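# Hang the ball-filled shallow basket on the stand peg

## Task

Lift the shallow basket by its cord handle and leave it hanging from the peg on the stand. It only counts if all of the balls are still inside the basket at the end.

## Robot and tools

Robot: two arms, left_arm and right_arm, each with a parallel two-finger gripper and a wrist camera. Fixed cameras are cam_high and cam_low; wrist cameras are cam_left_wrist and cam_right_wrist (all 672x504).

Frames. The scene frame has its origin at table-top height, halfway between the nominal arm bases, +z up, +x outward over the table, and left_arm on the +y side (this is not the image left). Calibrated bases: left_arm at (+0.011, +0.289, +0.046) m, right_arm at (+0.035, -0.336, +0.006) m, both nearly unrotated. Each arm reports its hand pose, velocities and targets in its own base frame. Fixed cameras and the table use the scene frame. Motion offsets are expressed along the current Hand target's own axes. On the gripper, +z runs along the fingers and the fingers open and close along y. end_effector_position is the point between the pads, about 1 cm short of the tips.

Command row. Every motion command is a row of 14 numbers, each in [-1, 1]: dx, dy, dz, rx, ry, rz, opening for left_arm, followed by the same seven for right_arm. Always send all 14, even if only one arm should move. The first six of each arm are an offset, not a pose: a displacement from that arm's Hand target as it stands when the action or move begins, along the Hand target's axes. A value of 1.0 equals 0.6 m of travel or 180 degrees of turn; rx, ry, rz together form one rotation vector. Offsets do not chain between rows: every row counts from the same starting Hand target, but the next call starts from the new Hand target, so sending the same offset again moves further. Six zeros re-request the current Hand target. The opening number is absolute: +1 fully open (0.094 m), -1 closed. A 0 there is a real command, so to leave a gripper unchanged repeat its current opening.

execute_actions(actions, cameras): actions is a list of actions; each action is a table of up to 15 rows, one row per 1/30 s control step; a short table repeats its last row to fill 15 steps. An empty actions list returns the full state and all camera images. cameras picks images by name; ["all"] for every camera, [] for none; a wrong name voids the call.

move(target, speed, blend, opening_speed, grip_force, blocking, cameras): drives each gripper along a straight line toward target, which is one 14-number row or a list of up to 15 rows, all offsets from the same starting Hand targets. speed is in m/s, 0.002 to 2.9, default 0.25 (rotation up to twice that in rad/s), one value or one per target. blend (m) rounds corners through intermediate targets; 0 means stopping at each. opening_speed is the rate of opening change per second on the -1..+1 scale, at least 0.2; use it to close gently on soft or fragile things. grip_force is newtons per pad, 10 to 50, per arm or shared; it persists, and low values close slowly. blocking=false returns after about 0.5 s while the move continues. A move lasts at least 0.5 s and is cut off after 10 s. Paths ignore obstacles and the other arm. Avoid paths passing near an arm's own base; go around it.

wait(seconds 0 to 10, cameras) lets time run with commands held. stop(cameras) brakes a running move. zoom_image(camera, region [x0,y0,x1,y1] in pixels, at most 504 by 504) enlarges part of the latest image of a camera. read_manual gives only licence text. finished_scene(scene) ends the current scene, given its number; call it only when the basket hangs steadily with every ball in it, untouched by the robot.

Results. Per arm: end_effector_position (m) and end_effector_quat_wxyz in its base frame, Hand target (the last commanded pose after clipping, which the next offsets start from), joint positions (last entry is finger opening in m), joint velocities ("within noise" means still), joint torques (include the arm's weight; joints 1-3 wrap at ±28 N m), grip_measured (on the opening scale; reads up to ~2.5 mm wide when empty, narrower than a gripped hard part), and Tool commands. move adds a "move:" line: done, off_target, moving, held or fault, plus limits such as limits=paced (pose clipped) or limits=held (steps withheld). An unnamed arm there is done, within 10 mm and 2 degrees. Neither done nor off_target tells you about contact.

Behaviour. Orientation commands are clipped to 40 degrees from the measured one each step. Friction and load can leave a gripper a few cm off its target; another command, even all zeros, retries, or send the remaining gap as an offset. A blocked arm keeps pushing until you command a target back behind the gripper. Reported poses can be a few cm off. Near the first joint's axis, small hand moves can swing the whole arm. Cameras may be shifted slightly from calibration; wrist images can lag during motion.

Avoid: dropping the basket or balls, tipping it so balls roll out, releasing anything still moving, fast impacts, hard pushes into the table, stand or peg, any contact or squeeze between the two arms or grippers (the clearance check does not guard grippers and wrist cameras), strain on wrist camera cables, and anything falling or left off the table. Loose objects may be nudged occasionally. Holding loads or straining at full stretch heats motors: MOTOR HOT appears at 75 °C, a fold-away fault at 90 °C disables that arm, and at 100 °C it drops.

Each tool is called after "Call:" by a JSON object that holds its "name" and its "arguments", one argument or row to a line.

## Session

Call:
{"name": "execute_actions", "arguments": {
  "actions": []
}}

Scene clock: 0.00 s.
left_arm: end_effector_position=(+0.3915, +0.0459, +0.1122) grip_measured=+1.000 end_effector_quat_wxyz=(+0.577, -0.088, +0.805, +0.103) | right_arm: end_effector_position=(+0.3920, -0.0371, +0.1176) grip_measured=+1.000 end_effector_quat_wxyz=(+0.611, +0.070, +0.786, -0.059)
Joint positions: left_arm=[-0.014 1.475 0.382 0.762 -0.284 -0.028 0.094] | right_arm=[-0.026 1.501 0.33 0.919 0.155 0.032 0.094]
Joint velocities: within noise
Joint torques (N m): no reading
Heat: left arm: 27 °C; right arm: 30 °C.
Hand target: left_arm +0.3933, +0.0462, +0.1175; +0.583, -0.089, +0.801, +0.103 | right_arm +0.3941, -0.0372, +0.1240; +0.618, +0.071, +0.781, -0.059
Tool commands: left_gripper/opening=+1.0 right_gripper/opening=+1.0
camera_calibration:
cam_left_wrist: T_world_to_cam=[[0.261108, -0.962995, 0.0668078, -0.0697587], [-0.75217, -0.246346, -0.61119, 0.380118], [0.605031, 0.109336, -0.788659, -0.0512823], [0, 0, 0, 1]] pos_world=[0.335155, 0.03207, 0.19654]
cam_right_wrist: T_world_to_cam=[[-0.218279, -0.970312, 0.10416, 0.0337772], [-0.74368, 0.0962795, -0.661567, 0.377404], [0.631897, -0.221868, -0.742617, -0.0664222], [0, 0, 0, 1]] pos_world=[0.330013, -0.0182988, 0.196833]

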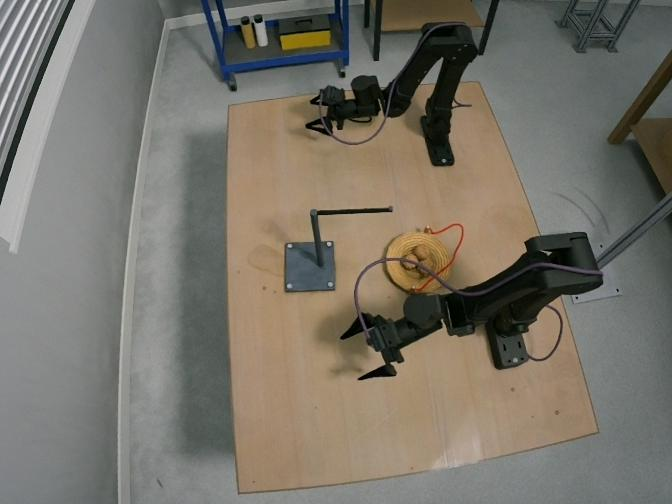

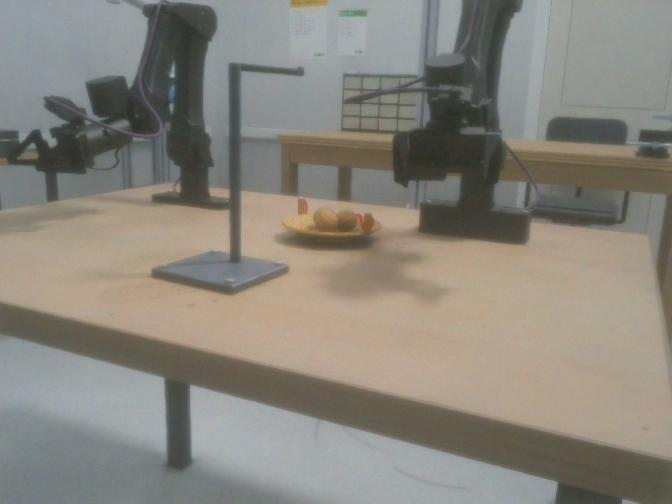

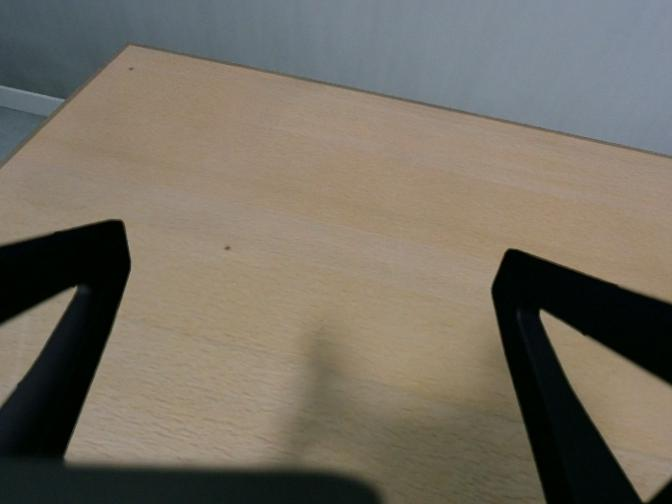

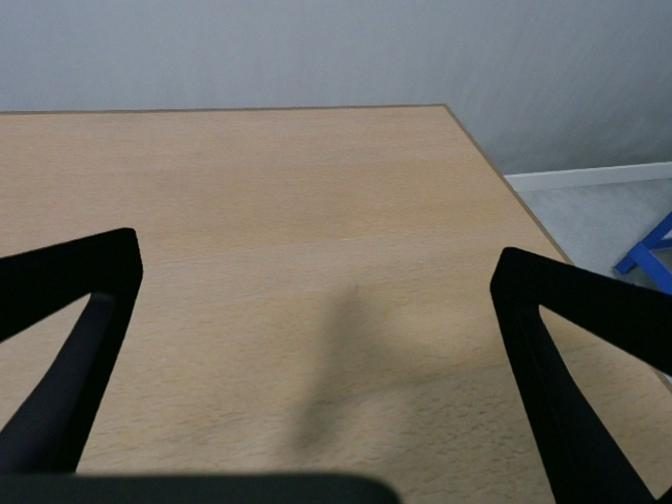

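Call:
{"name": "zoom_image", "arguments": {
  "camera": "cam_high",
  "region": [270, 190, 480, 320]
}}

Call:
{"name": "zoom_image", "arguments": {
  "camera": "cam_low",
  "region": [220, 50, 420, 260]
}}

Scaled by 2.400 from the camera's 672x504 image, which has a finer 960x720 frame.

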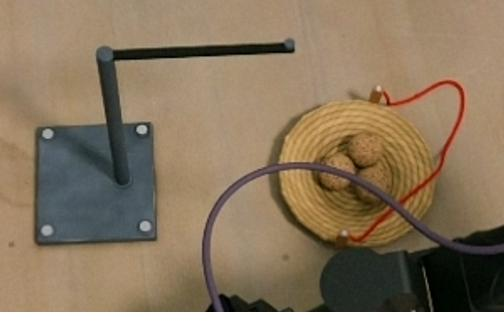

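Scaled by 2.400 from the camera's 672x504 image, which has a finer 960x720 frame.

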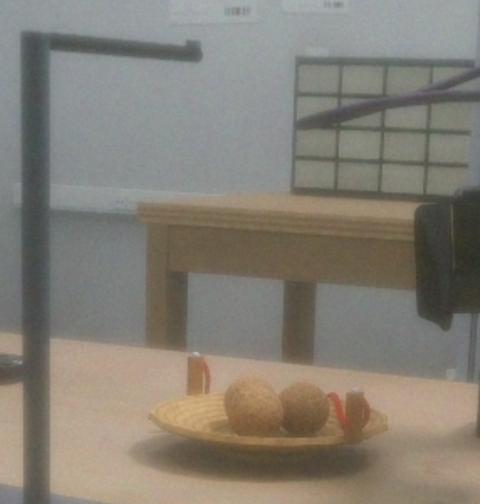

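Call:
{"name": "move", "arguments": {
  "target": [0.095,-0.288,-0.675,0.373,0.261,0.484,1,0,0,0,0,0,0,1],
  "cameras": ["all"]
}}

Scene clock: 6.37 s.
left_arm: end_effector_position=(+0.0514, -0.2252, +0.1668) grip_measured=+1.000 end_effector_quat_wxyz=(-0.007, +0.704, +0.710, +0.007) | right_arm: end_effector_position=(+0.3920, -0.0371, +0.1176) grip_measured=+1.000 end_effector_quat_wxyz=(+0.611, +0.070, +0.786, -0.059)
Joint positions: left_arm=[-1.354 1.444 1.351 -1.497 -0.005 0.207 0.094] | right_arm=[-0.026 1.501 0.33 0.919 0.155 0.032 0.094]
Joint torques (N m): left_arm=[-0.23 -4.33 7.43 0.31 0.09 0.08] | right_arm=[0.01 -4.94 5.93 2.53 0.04 0.03]
Heat: left arm: 28 °C; right arm: 30 °C.
Hand target: left_arm +0.0506, -0.2303, +0.1741; -0.001, +0.707, +0.707, +0.000 | right_arm +0.3941, -0.0372, +0.1240; +0.618, +0.071, +0.781, -0.059
Off the commanded pose: left_arm 0.009 m, 1 deg | right_arm 0.007 m, 1 deg.
move: done
camera_calibration:
cam_left_wrist: T_world_to_cam=[[-0.990263, -0.134197, 0.0370293, 0.0102657], [-0.0883852, 0.811571, 0.57753, 0.0966204], [-0.107554, 0.568633, -0.815529, 0.371772], [0, 0, 0, 1]] pos_world=[0.0586913, -0.288439, 0.24701]
cam_right_wrist: T_world_to_cam=[[-0.218279, -0.970312, 0.10416, 0.0337772], [-0.74368, 0.0962795, -0.661567, 0.377404], [0.631897, -0.221868, -0.742617, -0.0664222], [0, 0, 0, 1]] pos_world=[0.330013, -0.0182988, 0.196833]

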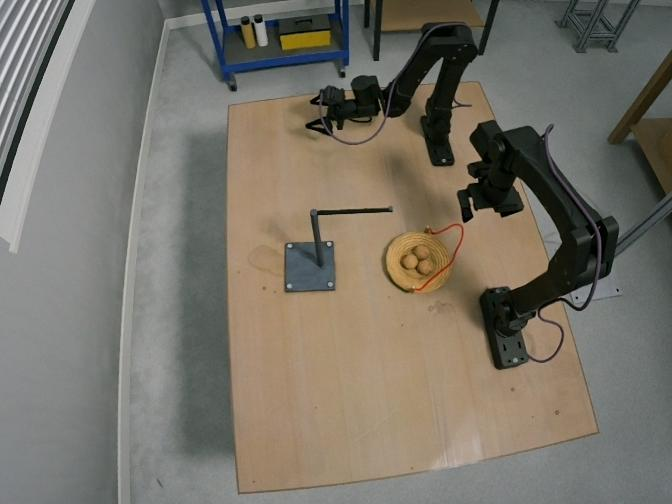

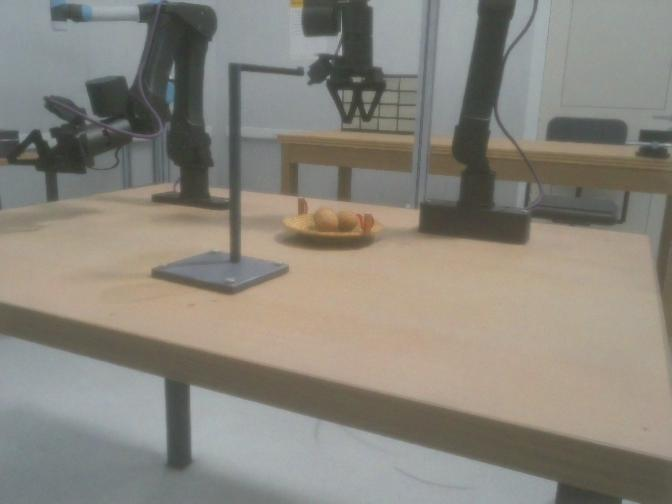

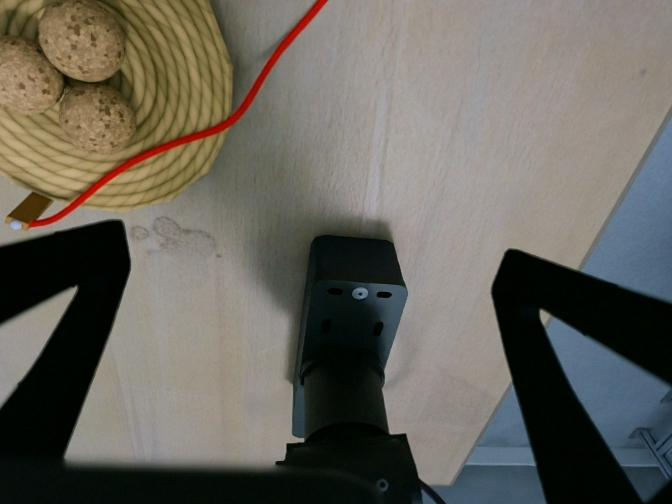

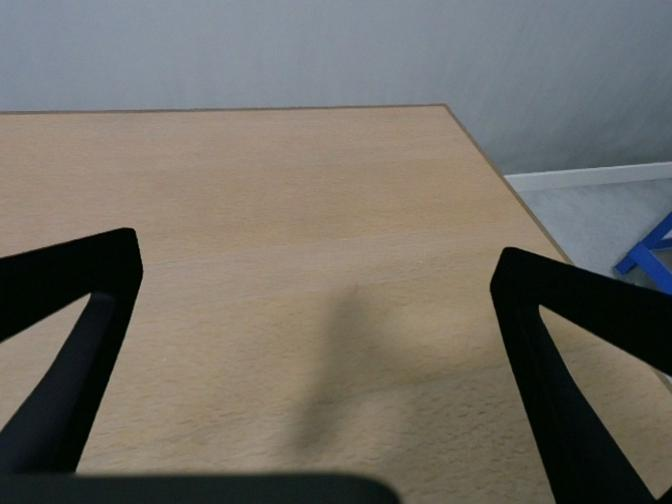

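Call:
{"name": "move", "arguments": {
  "target": [0,0.041,0.18,0,0,0.19,-0.2,0,0,0,0,0,0,1],
  "cameras": ["cam_left_wrist","cam_high","cam_low"]
}}

Call:
{"name": "zoom_image", "arguments": {
  "camera": "cam_high",
  "region": [370, 170, 520, 310]
}}

Scene clock: 9.17 s.
left_arm: end_effector_position=(+0.0756, -0.2326, +0.0701) grip_measured=-0.197 end_effector_quat_wxyz=(+0.004, +0.883, +0.470, +0.002) | right_arm: end_effector_position=(+0.3920, -0.0371, +0.1176) grip_measured=+1.000 end_effector_quat_wxyz=(+0.611, +0.070, +0.786, -0.059)
Joint positions: left_arm=[-1.264 1.487 1.003 -1.078 -0.005 0.9 0.038] | right_arm=[-0.026 1.501 0.33 0.919 0.155 0.032 0.094]
Joint torques (N m): left_arm=[0.54 -4.7 4.14 0.53 0.08 0.1] | right_arm=[-0.01 -4.93 5.93 2.52 0.04 0.03]
Heat: left arm: 28 °C; right arm: 31 °C.
Hand target: left_arm +0.0751, -0.2302, +0.0660; -0.001, +0.884, +0.468, +0.000 | right_arm +0.3941, -0.0372, +0.1240; +0.618, +0.071, +0.781, -0.059
Off the commanded pose: left_arm 0.005 m, 1 deg | right_arm 0.007 m, 1 deg.
move: done
camera_calibration:
cam_left_wrist: T_world_to_cam=[[-0.892009, 0.45095, 0.0310342, 0.165842], [0.389593, 0.732193, 0.558668, 0.107386], [0.229209, 0.510428, -0.82881, 0.261617], [0, 0, 0, 1]] pos_world=[0.0461308, -0.28695, 0.151691]
Images, in order (width x height): cam_high 672x504, cam_low 672x504, cam_left_wrist 672x504.

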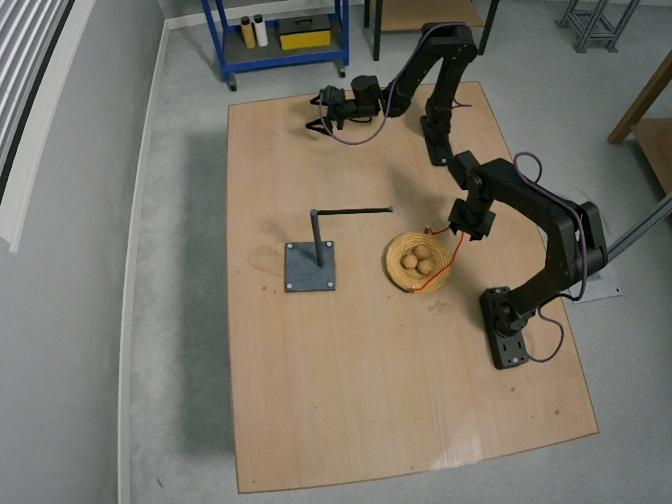

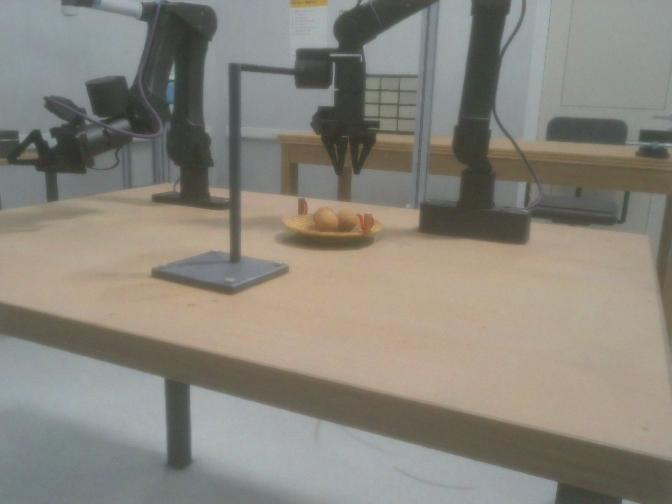

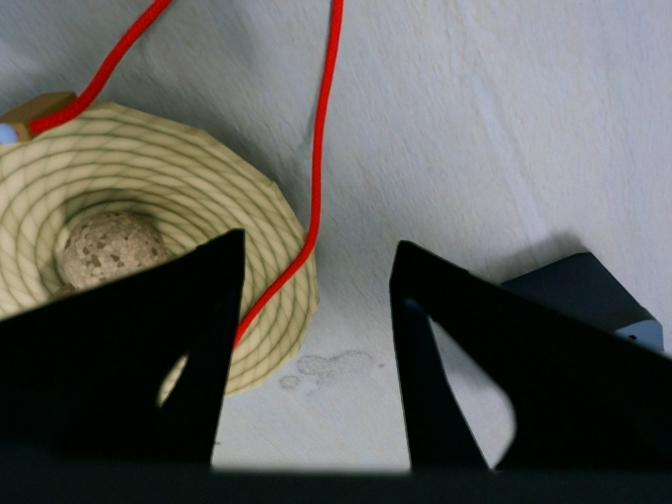

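Scaled by 3.360 from the camera's 672x504 image, which has a finer 960x720 frame.

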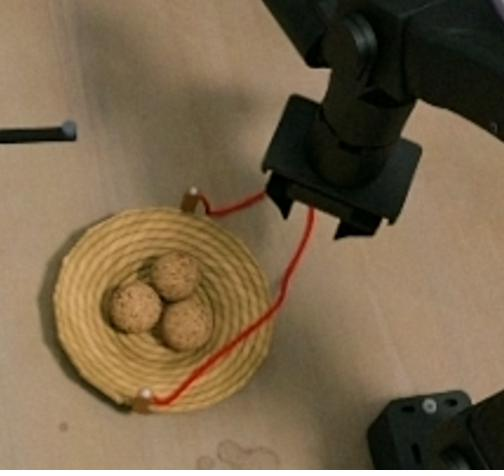

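Call:
{"name": "move", "arguments": {
  "target": [-0.019,0.002,0.135,0,0,0,-0.2,0,0,0,0,0,0,1],
  "speed": 0.12,
  "cameras": ["cam_left_wrist","cam_high","cam_low"]
}}

Call:
{"name": "zoom_image", "arguments": {
  "camera": "cam_low",
  "region": [270, 130, 410, 260]
}}

Scene clock: 10.93 s.
left_arm: end_effector_position=(+0.0725, -0.2424, -0.0114) grip_measured=-0.197 end_effector_quat_wxyz=(+0.004, +0.883, +0.469, +0.002) | right_arm: end_effector_position=(+0.3920, -0.0371, +0.1176) grip_measured=+1.000 end_effector_quat_wxyz=(+0.611, +0.070, +0.786, -0.059)
Joint positions: left_arm=[-1.287 1.659 0.819 -0.724 -0.005 0.878 0.038] | right_arm=[-0.026 1.501 0.33 0.919 0.155 0.032 0.094]
Joint torques (N m): left_arm=[-0.4 -5.38 3.6 0.52 0.08 -0.01] | right_arm=[0.01 -4.94 5.93 2.52 0.03 0.04]
Heat: left arm: 28 °C; right arm: 31 °C.
Hand target: left_arm +0.0696, -0.2403, -0.0150; -0.001, +0.884, +0.468, +0.000 | right_arm +0.3941, -0.0372, +0.1240; +0.618, +0.071, +0.781, -0.059
Off the commanded pose: left_arm 0.005 m, 1 deg | right_arm 0.007 m, 1 deg.
move: done
camera_calibration:
cam_left_wrist: T_world_to_cam=[[-0.891118, 0.452649, 0.0319166, 0.170429], [0.391278, 0.730868, 0.559226, 0.160793], [0.229806, 0.510824, -0.828401, 0.199845], [0, 0, 0, 1]] pos_world=[0.0430321, -0.296749, 0.070192]
Images, in order (width x height): cam_high 672x504, cam_low 672x504, cam_left_wrist 672x504.

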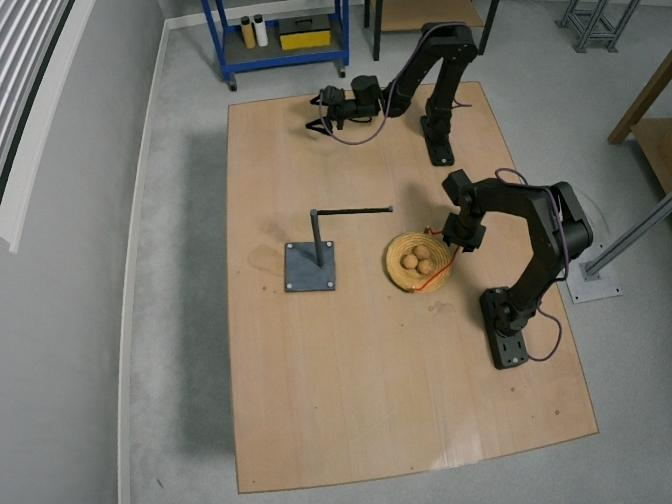

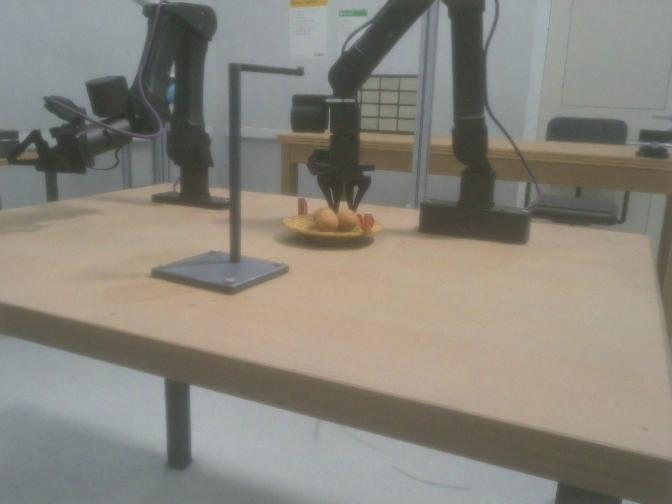

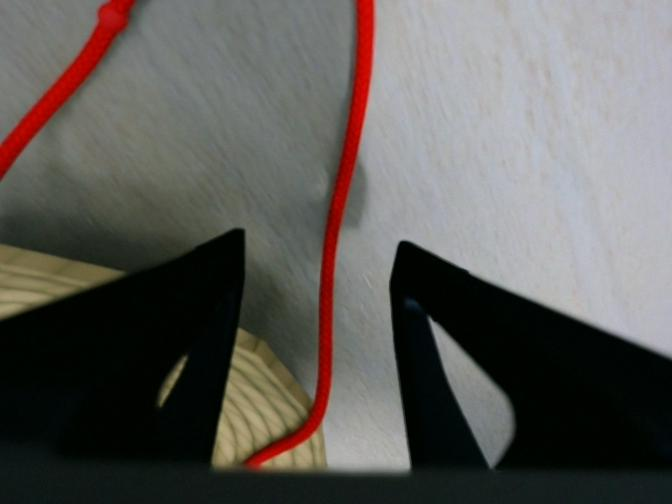

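Scaled by 3.600 from the camera's 672x504 image, which has a finer 960x720 frame.

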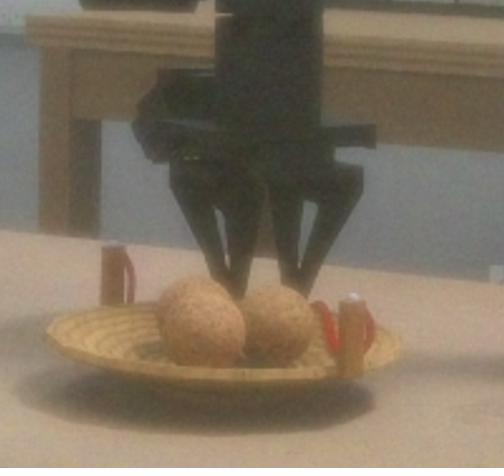

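Call:
{"name": "move", "arguments": {
  "target": [0.004,0,0.03,0,0,0,-0.2,0,0,0,0,0,0,1],
  "speed": 0.05,
  "cameras": ["cam_left_wrist","cam_low"]
}}

Call:
{"name": "zoom_image", "arguments": {
  "camera": "cam_low",
  "region": [270, 130, 410, 260]
}}

Scene clock: 12.13 s.
left_arm: end_effector_position=(+0.0725, -0.2424, -0.0283) grip_measured=-0.197 end_effector_quat_wxyz=(+0.006, +0.883, +0.469, +0.001) | right_arm: end_effector_position=(+0.3920, -0.0371, +0.1176) grip_measured=+1.000 end_effector_quat_wxyz=(+0.611, +0.070, +0.786, -0.059)
Joint positions: left_arm=[-1.287 1.699 0.781 -0.641 -0.004 0.878 0.038] | right_arm=[-0.026 1.501 0.33 0.919 0.155 0.032 0.094]
Joint torques (N m): left_arm=[0.29 -5.26 3.29 0.54 0.08 0.07] | right_arm=[-0.01 -4.96 5.94 2.52 0.04 0.03]
Heat: left arm: 28 °C; right arm: 31 °C.
Hand target: left_arm +0.0709, -0.2383, -0.0329; -0.001, +0.884, +0.468, +0.000 | right_arm +0.3941, -0.0372, +0.1240; +0.618, +0.071, +0.781, -0.059
Off the commanded pose: left_arm 0.006 m, 1 deg | right_arm 0.007 m, 1 deg.
move: done
camera_calibration:
cam_left_wrist: T_world_to_cam=[[-0.891174, 0.452765, 0.0285165, 0.170956], [0.390615, 0.733839, 0.555788, 0.170995], [0.230715, 0.506443, -0.830834, 0.184753], [0, 0, 0, 1]] pos_world=[0.0429328, -0.296452, 0.0535872]
Images, in order (width x height): cam_low 672x504, cam_left_wrist 672x504.

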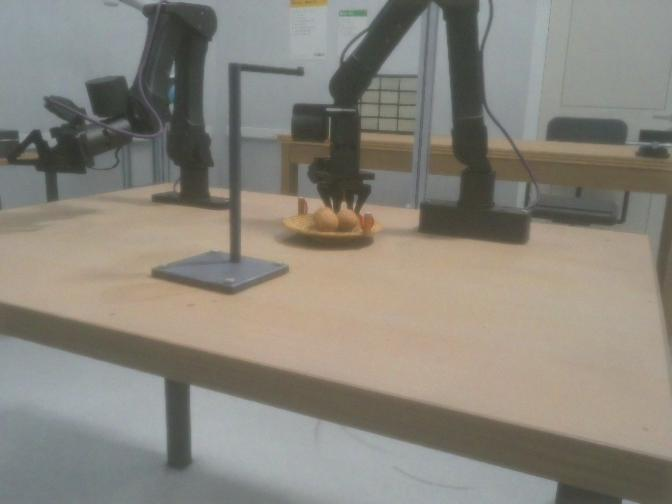

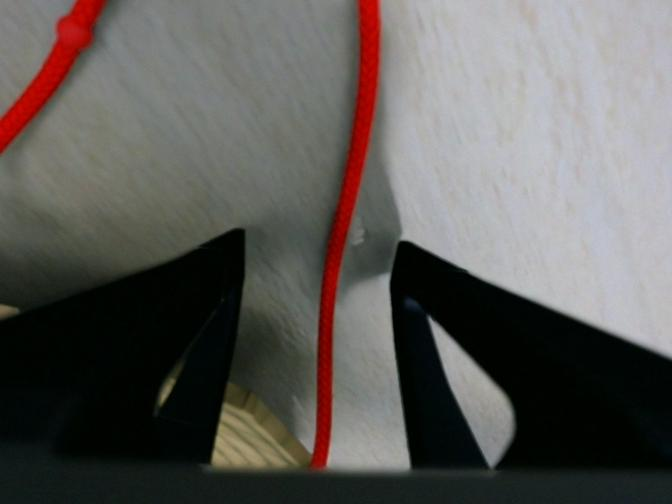

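Scaled by 3.600 from the camera's 672x504 image, which has a finer 960x720 frame.

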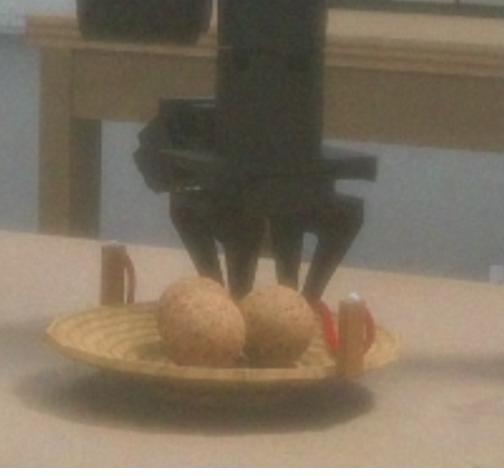

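Call:
{"name": "move", "arguments": {
  "target": [
    [0,0,0.01,0,0,0,-0.2,0,0,0,0,0,0,1],
    [0,0,0.01,0,0,0,-1,0,0,0,0,0,0,1]
  ],
  "speed": 0.03,
  "opening_speed": 0.5,
  "cameras": ["cam_left_wrist"]
}}

Scene clock: 14.73 s.
left_arm: end_effector_position=(+0.0736, -0.2455, -0.0314) grip_measured=-0.960 end_effector_quat_wxyz=(+0.012, +0.883, +0.469, +0.000) | right_arm: end_effector_position=(+0.3920, -0.0371, +0.1176) grip_measured=+1.000 end_effector_quat_wxyz=(+0.611, +0.070, +0.786, -0.059)
Joint positions: left_arm=[-1.287 1.709 0.776 -0.614 -0.005 0.878 0.002] | right_arm=[-0.026 1.501 0.33 0.919 0.155 0.032 0.094]
Joint torques (N m): left_arm=[0.25 -4.75 2.85 0.58 0.09 0.06] | right_arm=[-0.01 -4.94 5.94 2.53 0.04 0.03]
Heat: left arm: 28 °C; right arm: 31 °C.
Hand target: left_arm +0.0708, -0.2384, -0.0390; -0.001, +0.884, +0.468, -0.001 | right_arm +0.3941, -0.0372, +0.1240; +0.618, +0.071, +0.781, -0.059
Off the commanded pose: left_arm 0.011 m, 1 deg | right_arm 0.007 m, 1 deg.
move: off_target (left_arm)
camera_calibration:
cam_left_wrist: T_world_to_cam=[[-0.89126, 0.453069, 0.0195826, 0.173162], [0.388205, 0.739918, 0.54938, 0.176019], [0.234417, 0.497243, -0.835343, 0.180727], [0, 0, 0, 1]] pos_world=[0.0436355, -0.298559, 0.0508767]
Images, in order (width x height): cam_left_wrist 672x504.

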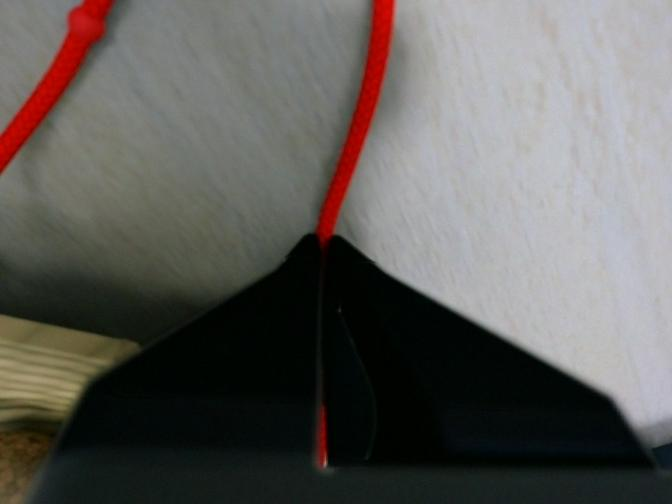

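Call:
{"name": "move", "arguments": {
  "target": [0.137,0.115,-0.232,0,0,-0.072,-1,0,0,0,0,0,0,1],
  "speed": 0.1,
  "cameras": ["cam_left_wrist","cam_high","cam_low"]
}}

Call:
{"name": "zoom_image", "arguments": {
  "camera": "cam_low",
  "region": [270, 130, 410, 260]
}}

Call:
{"name": "zoom_image", "arguments": {
  "camera": "cam_high",
  "region": [340, 170, 490, 310]
}}

Scene clock: 17.47 s.
left_arm: end_effector_position=(+0.1707, -0.2051, +0.0901) grip_measured=-0.963 end_effector_quat_wxyz=(-0.015, +0.823, +0.567, +0.000) | right_arm: end_effector_position=(+0.3920, -0.0371, +0.1176) grip_measured=+1.000 end_effector_quat_wxyz=(+0.611, +0.070, +0.786, -0.059)
Joint positions: left_arm=[-0.882 1.593 1.185 -1.193 -0.002 1.053 0.002] | right_arm=[-0.026 1.501 0.33 0.919 0.155 0.032 0.094]
Joint torques (N m): left_arm=[0.31 -7.06 7.1 0.26 0.05 0.12] | right_arm=[0.01 -4.96 5.93 2.52 0.04 0.03]
Heat: left arm: 28 °C; right arm: 31 °C.
Hand target: left_arm +0.1743, -0.2093, +0.1001; -0.001, +0.826, +0.564, +0.000 | right_arm +0.3941, -0.0372, +0.1240; +0.618, +0.071, +0.781, -0.059
Off the commanded pose: left_arm 0.011 m, 2 deg | right_arm 0.007 m, 1 deg.
move: off_target (left_arm)
camera_calibration:
cam_left_wrist: T_world_to_cam=[[-0.969885, 0.235456, 0.0623207, 0.203998], [0.227602, 0.785051, 0.5761, 0.0759717], [0.0867211, 0.572935, -0.815, 0.278289], [0, 0, 0, 1]] pos_world=[0.15643, -0.267116, 0.170325]
Images, in order (width x height): cam_high 672x504, cam_low 672x504, cam_left_wrist 672x504.

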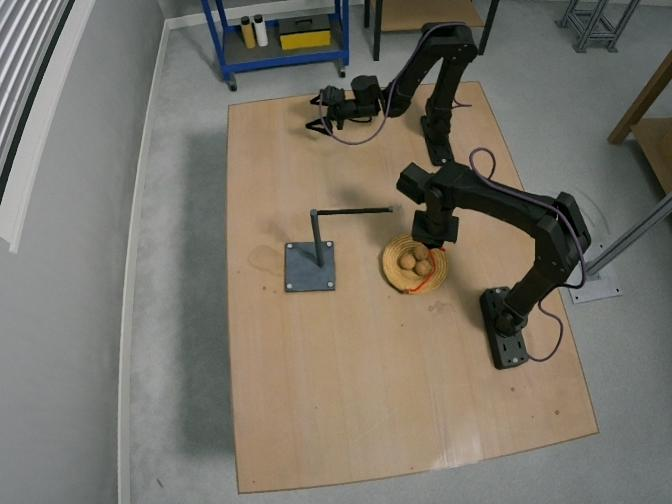

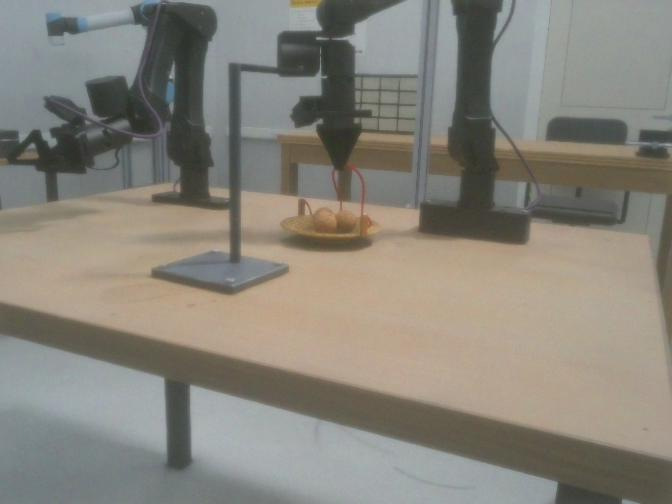

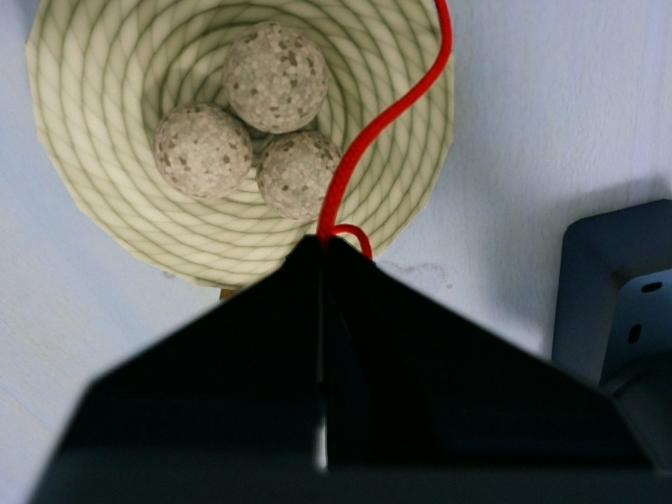

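Scaled by 3.600 from the camera's 672x504 image, which has a finer 960x720 frame.

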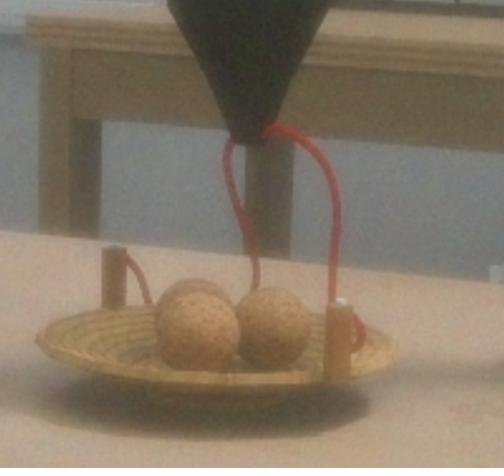

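Scaled by 3.360 from the camera's 672x504 image, which has a finer 960x720 frame.

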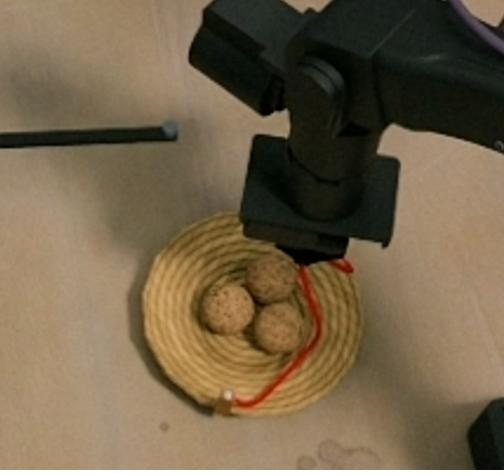

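Call:
{"name": "move", "arguments": {
  "target": [0.017,0.045,-0.042,0,0,0,-1,0,0,0,0,0,0,1],
  "speed": 0.08,
  "cameras": ["cam_left_wrist","cam_high","cam_low"]
}}

Call:
{"name": "zoom_image", "arguments": {
  "camera": "cam_low",
  "region": [260, 110, 410, 260]
}}

Scene clock: 18.90 s.
left_arm: end_effector_position=(+0.1995, -0.2062, +0.1201) grip_measured=-0.963 end_effector_quat_wxyz=(-0.005, +0.824, +0.567, +0.001) | right_arm: end_effector_position=(+0.3920, -0.0371, +0.1176) grip_measured=+1.000 end_effector_quat_wxyz=(+0.611, +0.070, +0.786, -0.059)
Joint positions: left_arm=[-0.807 1.638 1.352 -1.295 -0.003 1.128 0.002] | right_arm=[-0.026 1.501 0.33 0.919 0.155 0.032 0.094]
Joint torques (N m): left_arm=[0.34 -5.82 7.42 0.27 0.06 0.11] | right_arm=[0.02 -4.96 5.94 2.52 0.05 0.03]
Heat: left arm: 29 °C; right arm: 31 °C.
Hand target: left_arm +0.2032, -0.2096, +0.1252; -0.001, +0.826, +0.564, +0.000 | right_arm +0.3941, -0.0372, +0.1240; +0.618, +0.071, +0.781, -0.059
Off the commanded pose: left_arm 0.007 m, 1 deg | right_arm 0.007 m, 1 deg.
move: done
camera_calibration:
cam_left_wrist: T_world_to_cam=[[-0.970468, 0.236638, 0.0468447, 0.232545], [0.220903, 0.793754, 0.566706, 0.0572619], [0.096921, 0.560318, -0.822587, 0.297053], [0, 0, 0, 1]] pos_world=[0.184237, -0.266925, 0.201007]
Images, in order (width x height): cam_high 672x504, cam_low 672x504, cam_left_wrist 672x504.

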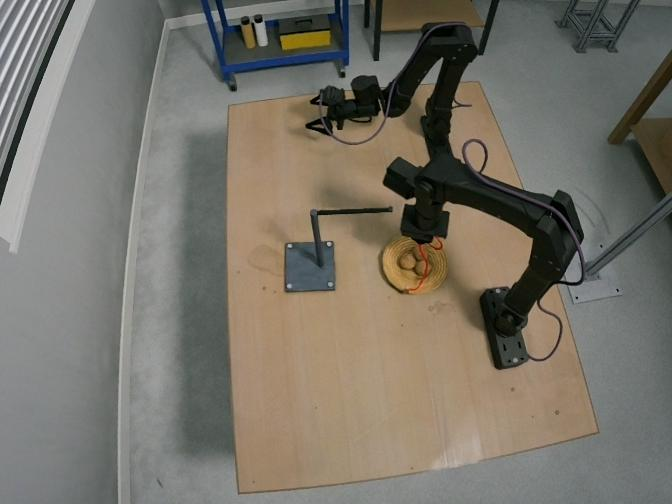

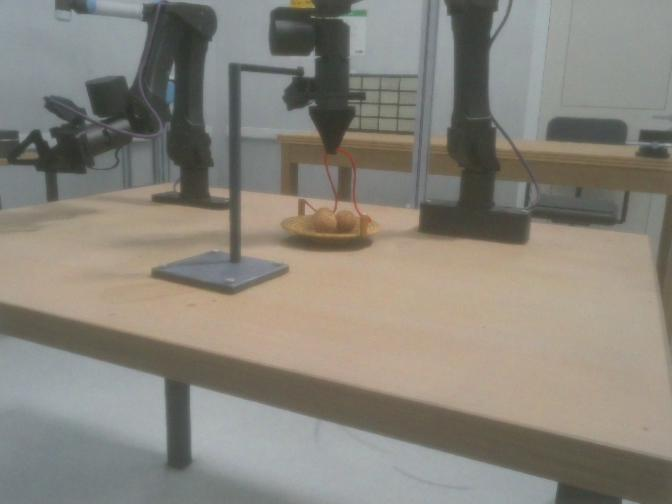

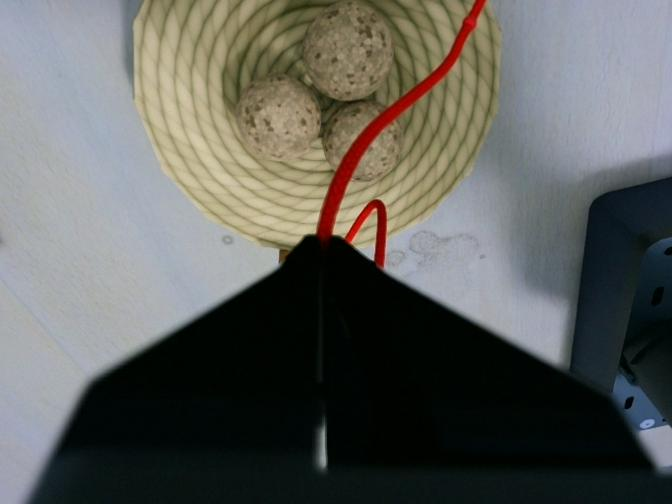

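Scaled by 3.360 from the camera's 672x504 image, which has a finer 960x720 frame.

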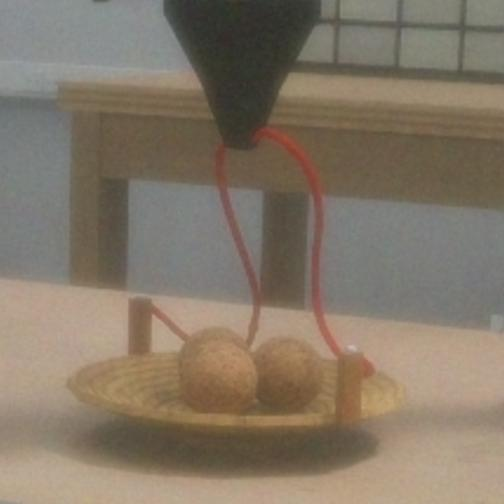

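Call:
{"name": "move", "arguments": {
  "target": [-0.012,0,-0.07,0,0,0,-1,0,0,0,0,0,0,1],
  "speed": 0.06,
  "cameras": ["cam_left_wrist","cam_high","cam_low"]
}}

Call:
{"name": "zoom_image", "arguments": {
  "camera": "cam_low",
  "region": [260, 110, 410, 260]
}}

Scene clock: 20.40 s.
left_arm: end_effector_position=(+0.1995, -0.2121, +0.1622) grip_measured=-0.963 end_effector_quat_wxyz=(-0.005, +0.825, +0.566, +0.001) | right_arm: end_effector_position=(+0.3920, -0.0371, +0.1176) grip_measured=+1.000 end_effector_quat_wxyz=(+0.611, +0.070, +0.786, -0.059)
Joint positions: left_arm=[-0.821 1.66 1.544 -1.464 -0.003 1.118 0.002] | right_arm=[-0.026 1.501 0.33 0.919 0.155 0.032 0.094]
Joint torques (N m): left_arm=[-0.4 -6.02 7.3 0.26 0.05 -0.02] | right_arm=[0.01 -4.96 5.91 2.52 0.04 0.04]
Heat: left arm: 29 °C; right arm: 31 °C.
Hand target: left_arm +0.2006, -0.2163, +0.1672; -0.001, +0.826, +0.564, +0.000 | right_arm +0.3941, -0.0372, +0.1240; +0.618, +0.071, +0.781, -0.059
Off the commanded pose: left_arm 0.007 m, 1 deg | right_arm 0.007 m, 1 deg.
move: done
camera_calibration:
cam_left_wrist: T_world_to_cam=[[-0.969673, 0.239957, 0.0464268, 0.232537], [0.223404, 0.793164, 0.566552, 0.0375115], [0.0991241, 0.559742, -0.822717, 0.334568], [0, 0, 0, 1]] pos_world=[0.18394, -0.272823, 0.243207]
Images, in order (width x height): cam_high 672x504, cam_low 672x504, cam_left_wrist 672x504.

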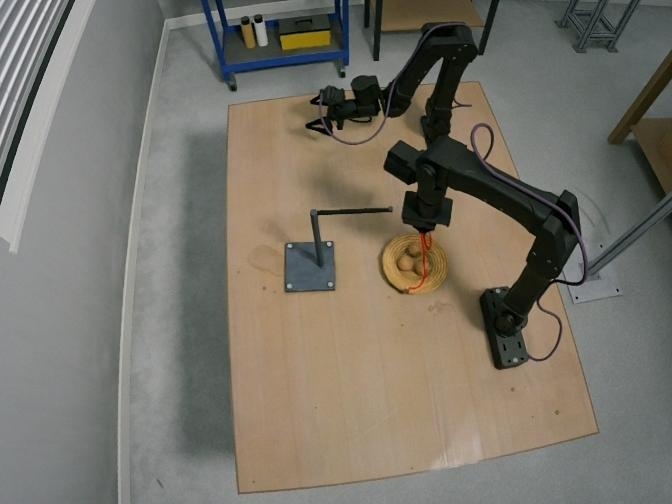

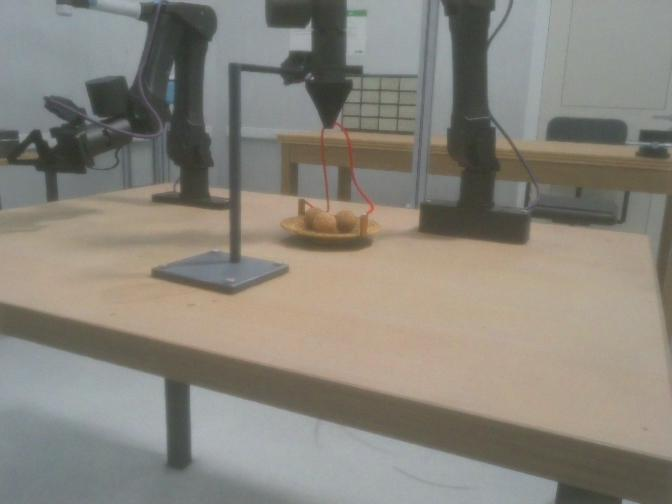

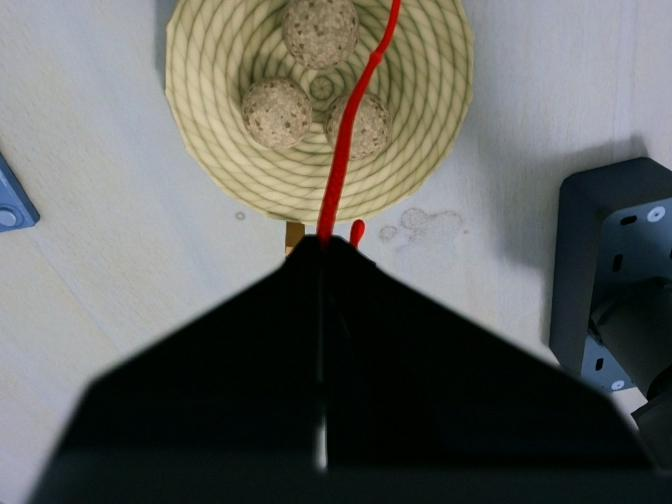

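Scaled by 3.360 from the camera's 672x504 image, which has a finer 960x720 frame.

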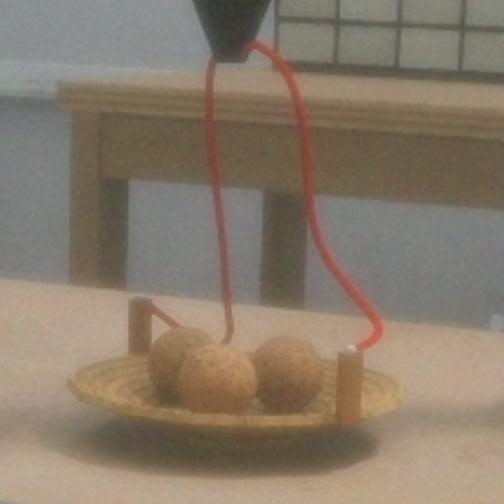

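Call:
{"name": "move", "arguments": {
  "target": [0,0,-0.04,0,0,0,-1,0,0,0,0,0,0,1],
  "speed": 0.04,
  "cameras": ["cam_left_wrist","cam_low"]
}}

Call:
{"name": "zoom_image", "arguments": {
  "camera": "cam_low",
  "region": [260, 100, 410, 250]
}}

Scene clock: 21.90 s.
left_arm: end_effector_position=(+0.1997, -0.2123, +0.1870) grip_measured=-0.963 end_effector_quat_wxyz=(-0.004, +0.825, +0.566, +0.001) | right_arm: end_effector_position=(+0.3920, -0.0371, +0.1176) grip_measured=+1.000 end_effector_quat_wxyz=(+0.611, +0.070, +0.786, -0.059)
Joint positions: left_arm=[-0.821 1.675 1.661 -1.563 -0.003 1.118 0.002] | right_arm=[-0.026 1.501 0.33 0.919 0.155 0.032 0.094]
Joint torques (N m): left_arm=[-0.39 -5.86 7.25 0.28 0.05 -0.01] | right_arm=[0.01 -4.94 5.93 2.52 0.04 0.03]
Heat: left arm: 29 °C; right arm: 31 °C.
Hand target: left_arm +0.2007, -0.2164, +0.1913; -0.001, +0.826, +0.564, +0.000 | right_arm +0.3941, -0.0372, +0.1240; +0.618, +0.071, +0.781, -0.059
Off the commanded pose: left_arm 0.006 m, 0 deg | right_arm 0.007 m, 1 deg.
move: done
camera_calibration:
cam_left_wrist: T_world_to_cam=[[-0.969749, 0.240069, 0.0442097, 0.232118], [0.222401, 0.794257, 0.565415, 0.0241713], [0.100625, 0.558143, -0.823621, 0.354573], [0, 0, 0, 1]] pos_world=[0.184041, -0.272825, 0.268105]
Images, in order (width x height): cam_low 672x504, cam_left_wrist 672x504.

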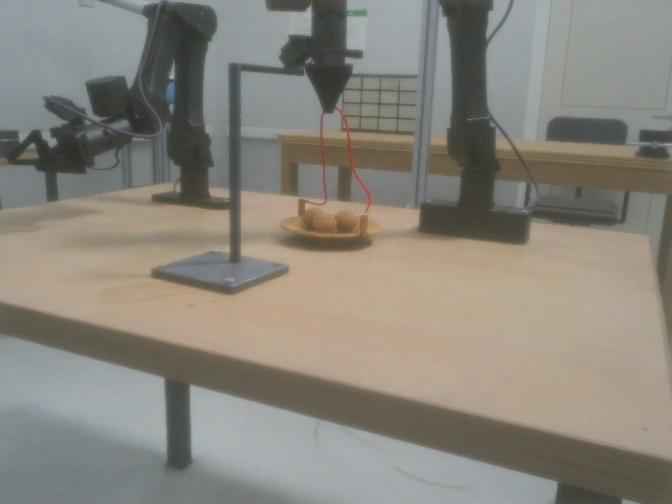

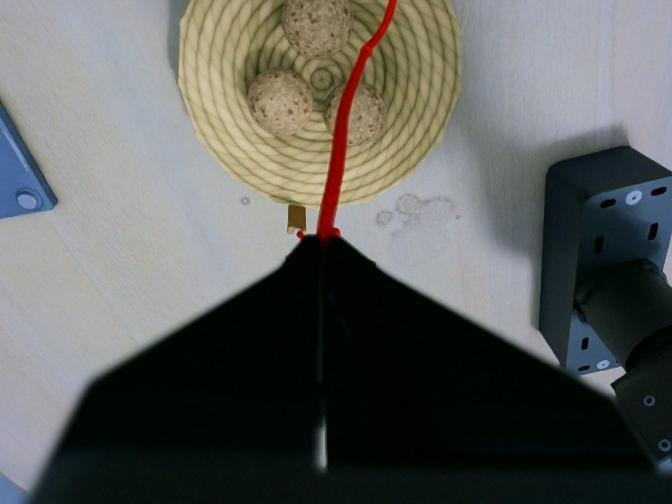

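Scaled by 3.360 from the camera's 672x504 image, which has a finer 960x720 frame.

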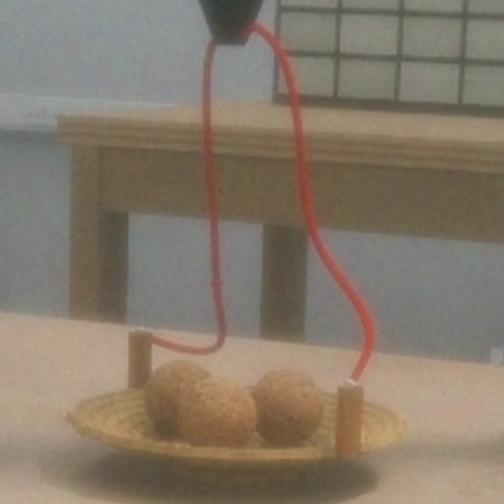

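Call:
{"name": "move", "arguments": {
  "target": [-0.012,0.005,-0.153,-0.0515,-0.275,-0.111,-1,0,0,0,0,0,0,1],
  "speed": 0.06,
  "cameras": ["cam_left_wrist","cam_low","cam_high"]
}}

Call:
{"name": "zoom_image", "arguments": {
  "camera": "cam_low",
  "region": [230, 40, 430, 240]
}}

Scene clock: 31.43 s.
left_arm: end_effector_position=(+0.2057, -0.2212, +0.2729) grip_measured=-0.963 end_effector_quat_wxyz=(+0.278, +0.641, +0.656, -0.287) | right_arm: end_effector_position=(+0.3920, -0.0371, +0.1176) grip_measured=+1.000 end_effector_quat_wxyz=(+0.611, +0.070, +0.786, -0.059)
Joint positions: left_arm=[-0.413 1.341 1.444 -1.271 0.737 0.979 0.002] | right_arm=[-0.026 1.501 0.33 0.919 0.155 0.032 0.094]
Joint torques (N m): left_arm=[0.5 -6.23 4.64 1.36 0.76 0.01] | right_arm=[0.01 -4.96 5.91 2.53 0.04 0.04]
Heat: left arm: 29 °C; right arm: 31 °C.
Hand target: left_arm +0.2011, -0.2242, +0.2830; +0.298, +0.640, +0.641, -0.300 | right_arm +0.3941, -0.0372, +0.1240; +0.618, +0.071, +0.781, -0.059
Off the commanded pose: left_arm 0.012 m, 3 deg | right_arm 0.007 m, 1 deg.
move: off_target (left_arm)
camera_calibration:
cam_left_wrist: T_world_to_cam=[[-0.987998, -0.0692524, 0.138072, 0.145964], [-0.0986698, 0.970681, -0.219187, 0.300483], [-0.118844, -0.23018, -0.965864, 0.33927], [0, 0, 0, 1]] pos_world=[0.214181, -0.203472, 0.373398]
Images, in order (width x height): cam_high 672x504, cam_low 672x504, cam_left_wrist 672x504.

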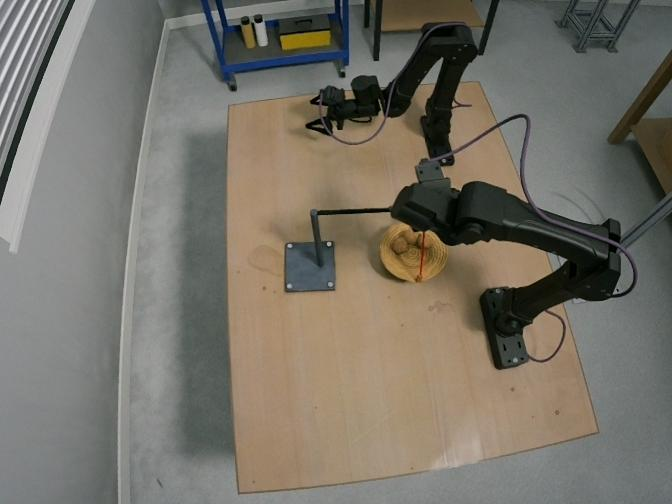

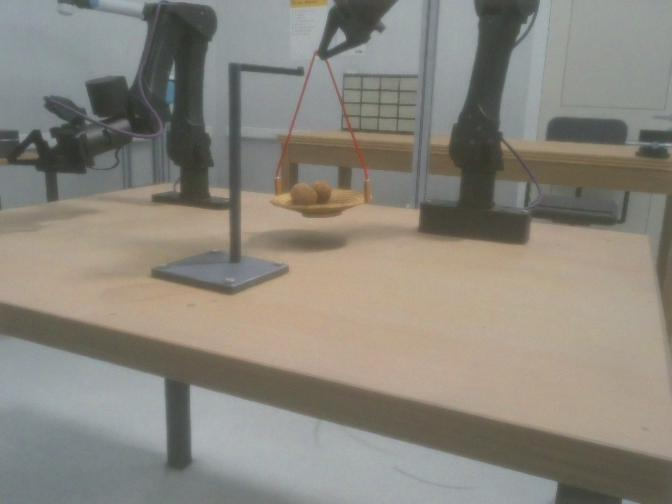

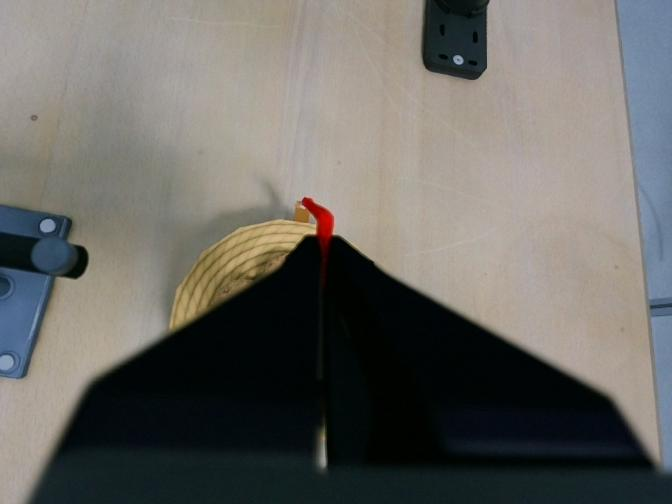

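Scaled by 2.520 from the camera's 672x504 image, which has a finer 960x720 frame.

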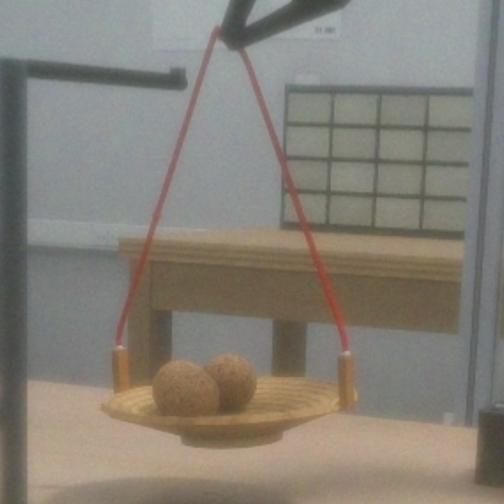

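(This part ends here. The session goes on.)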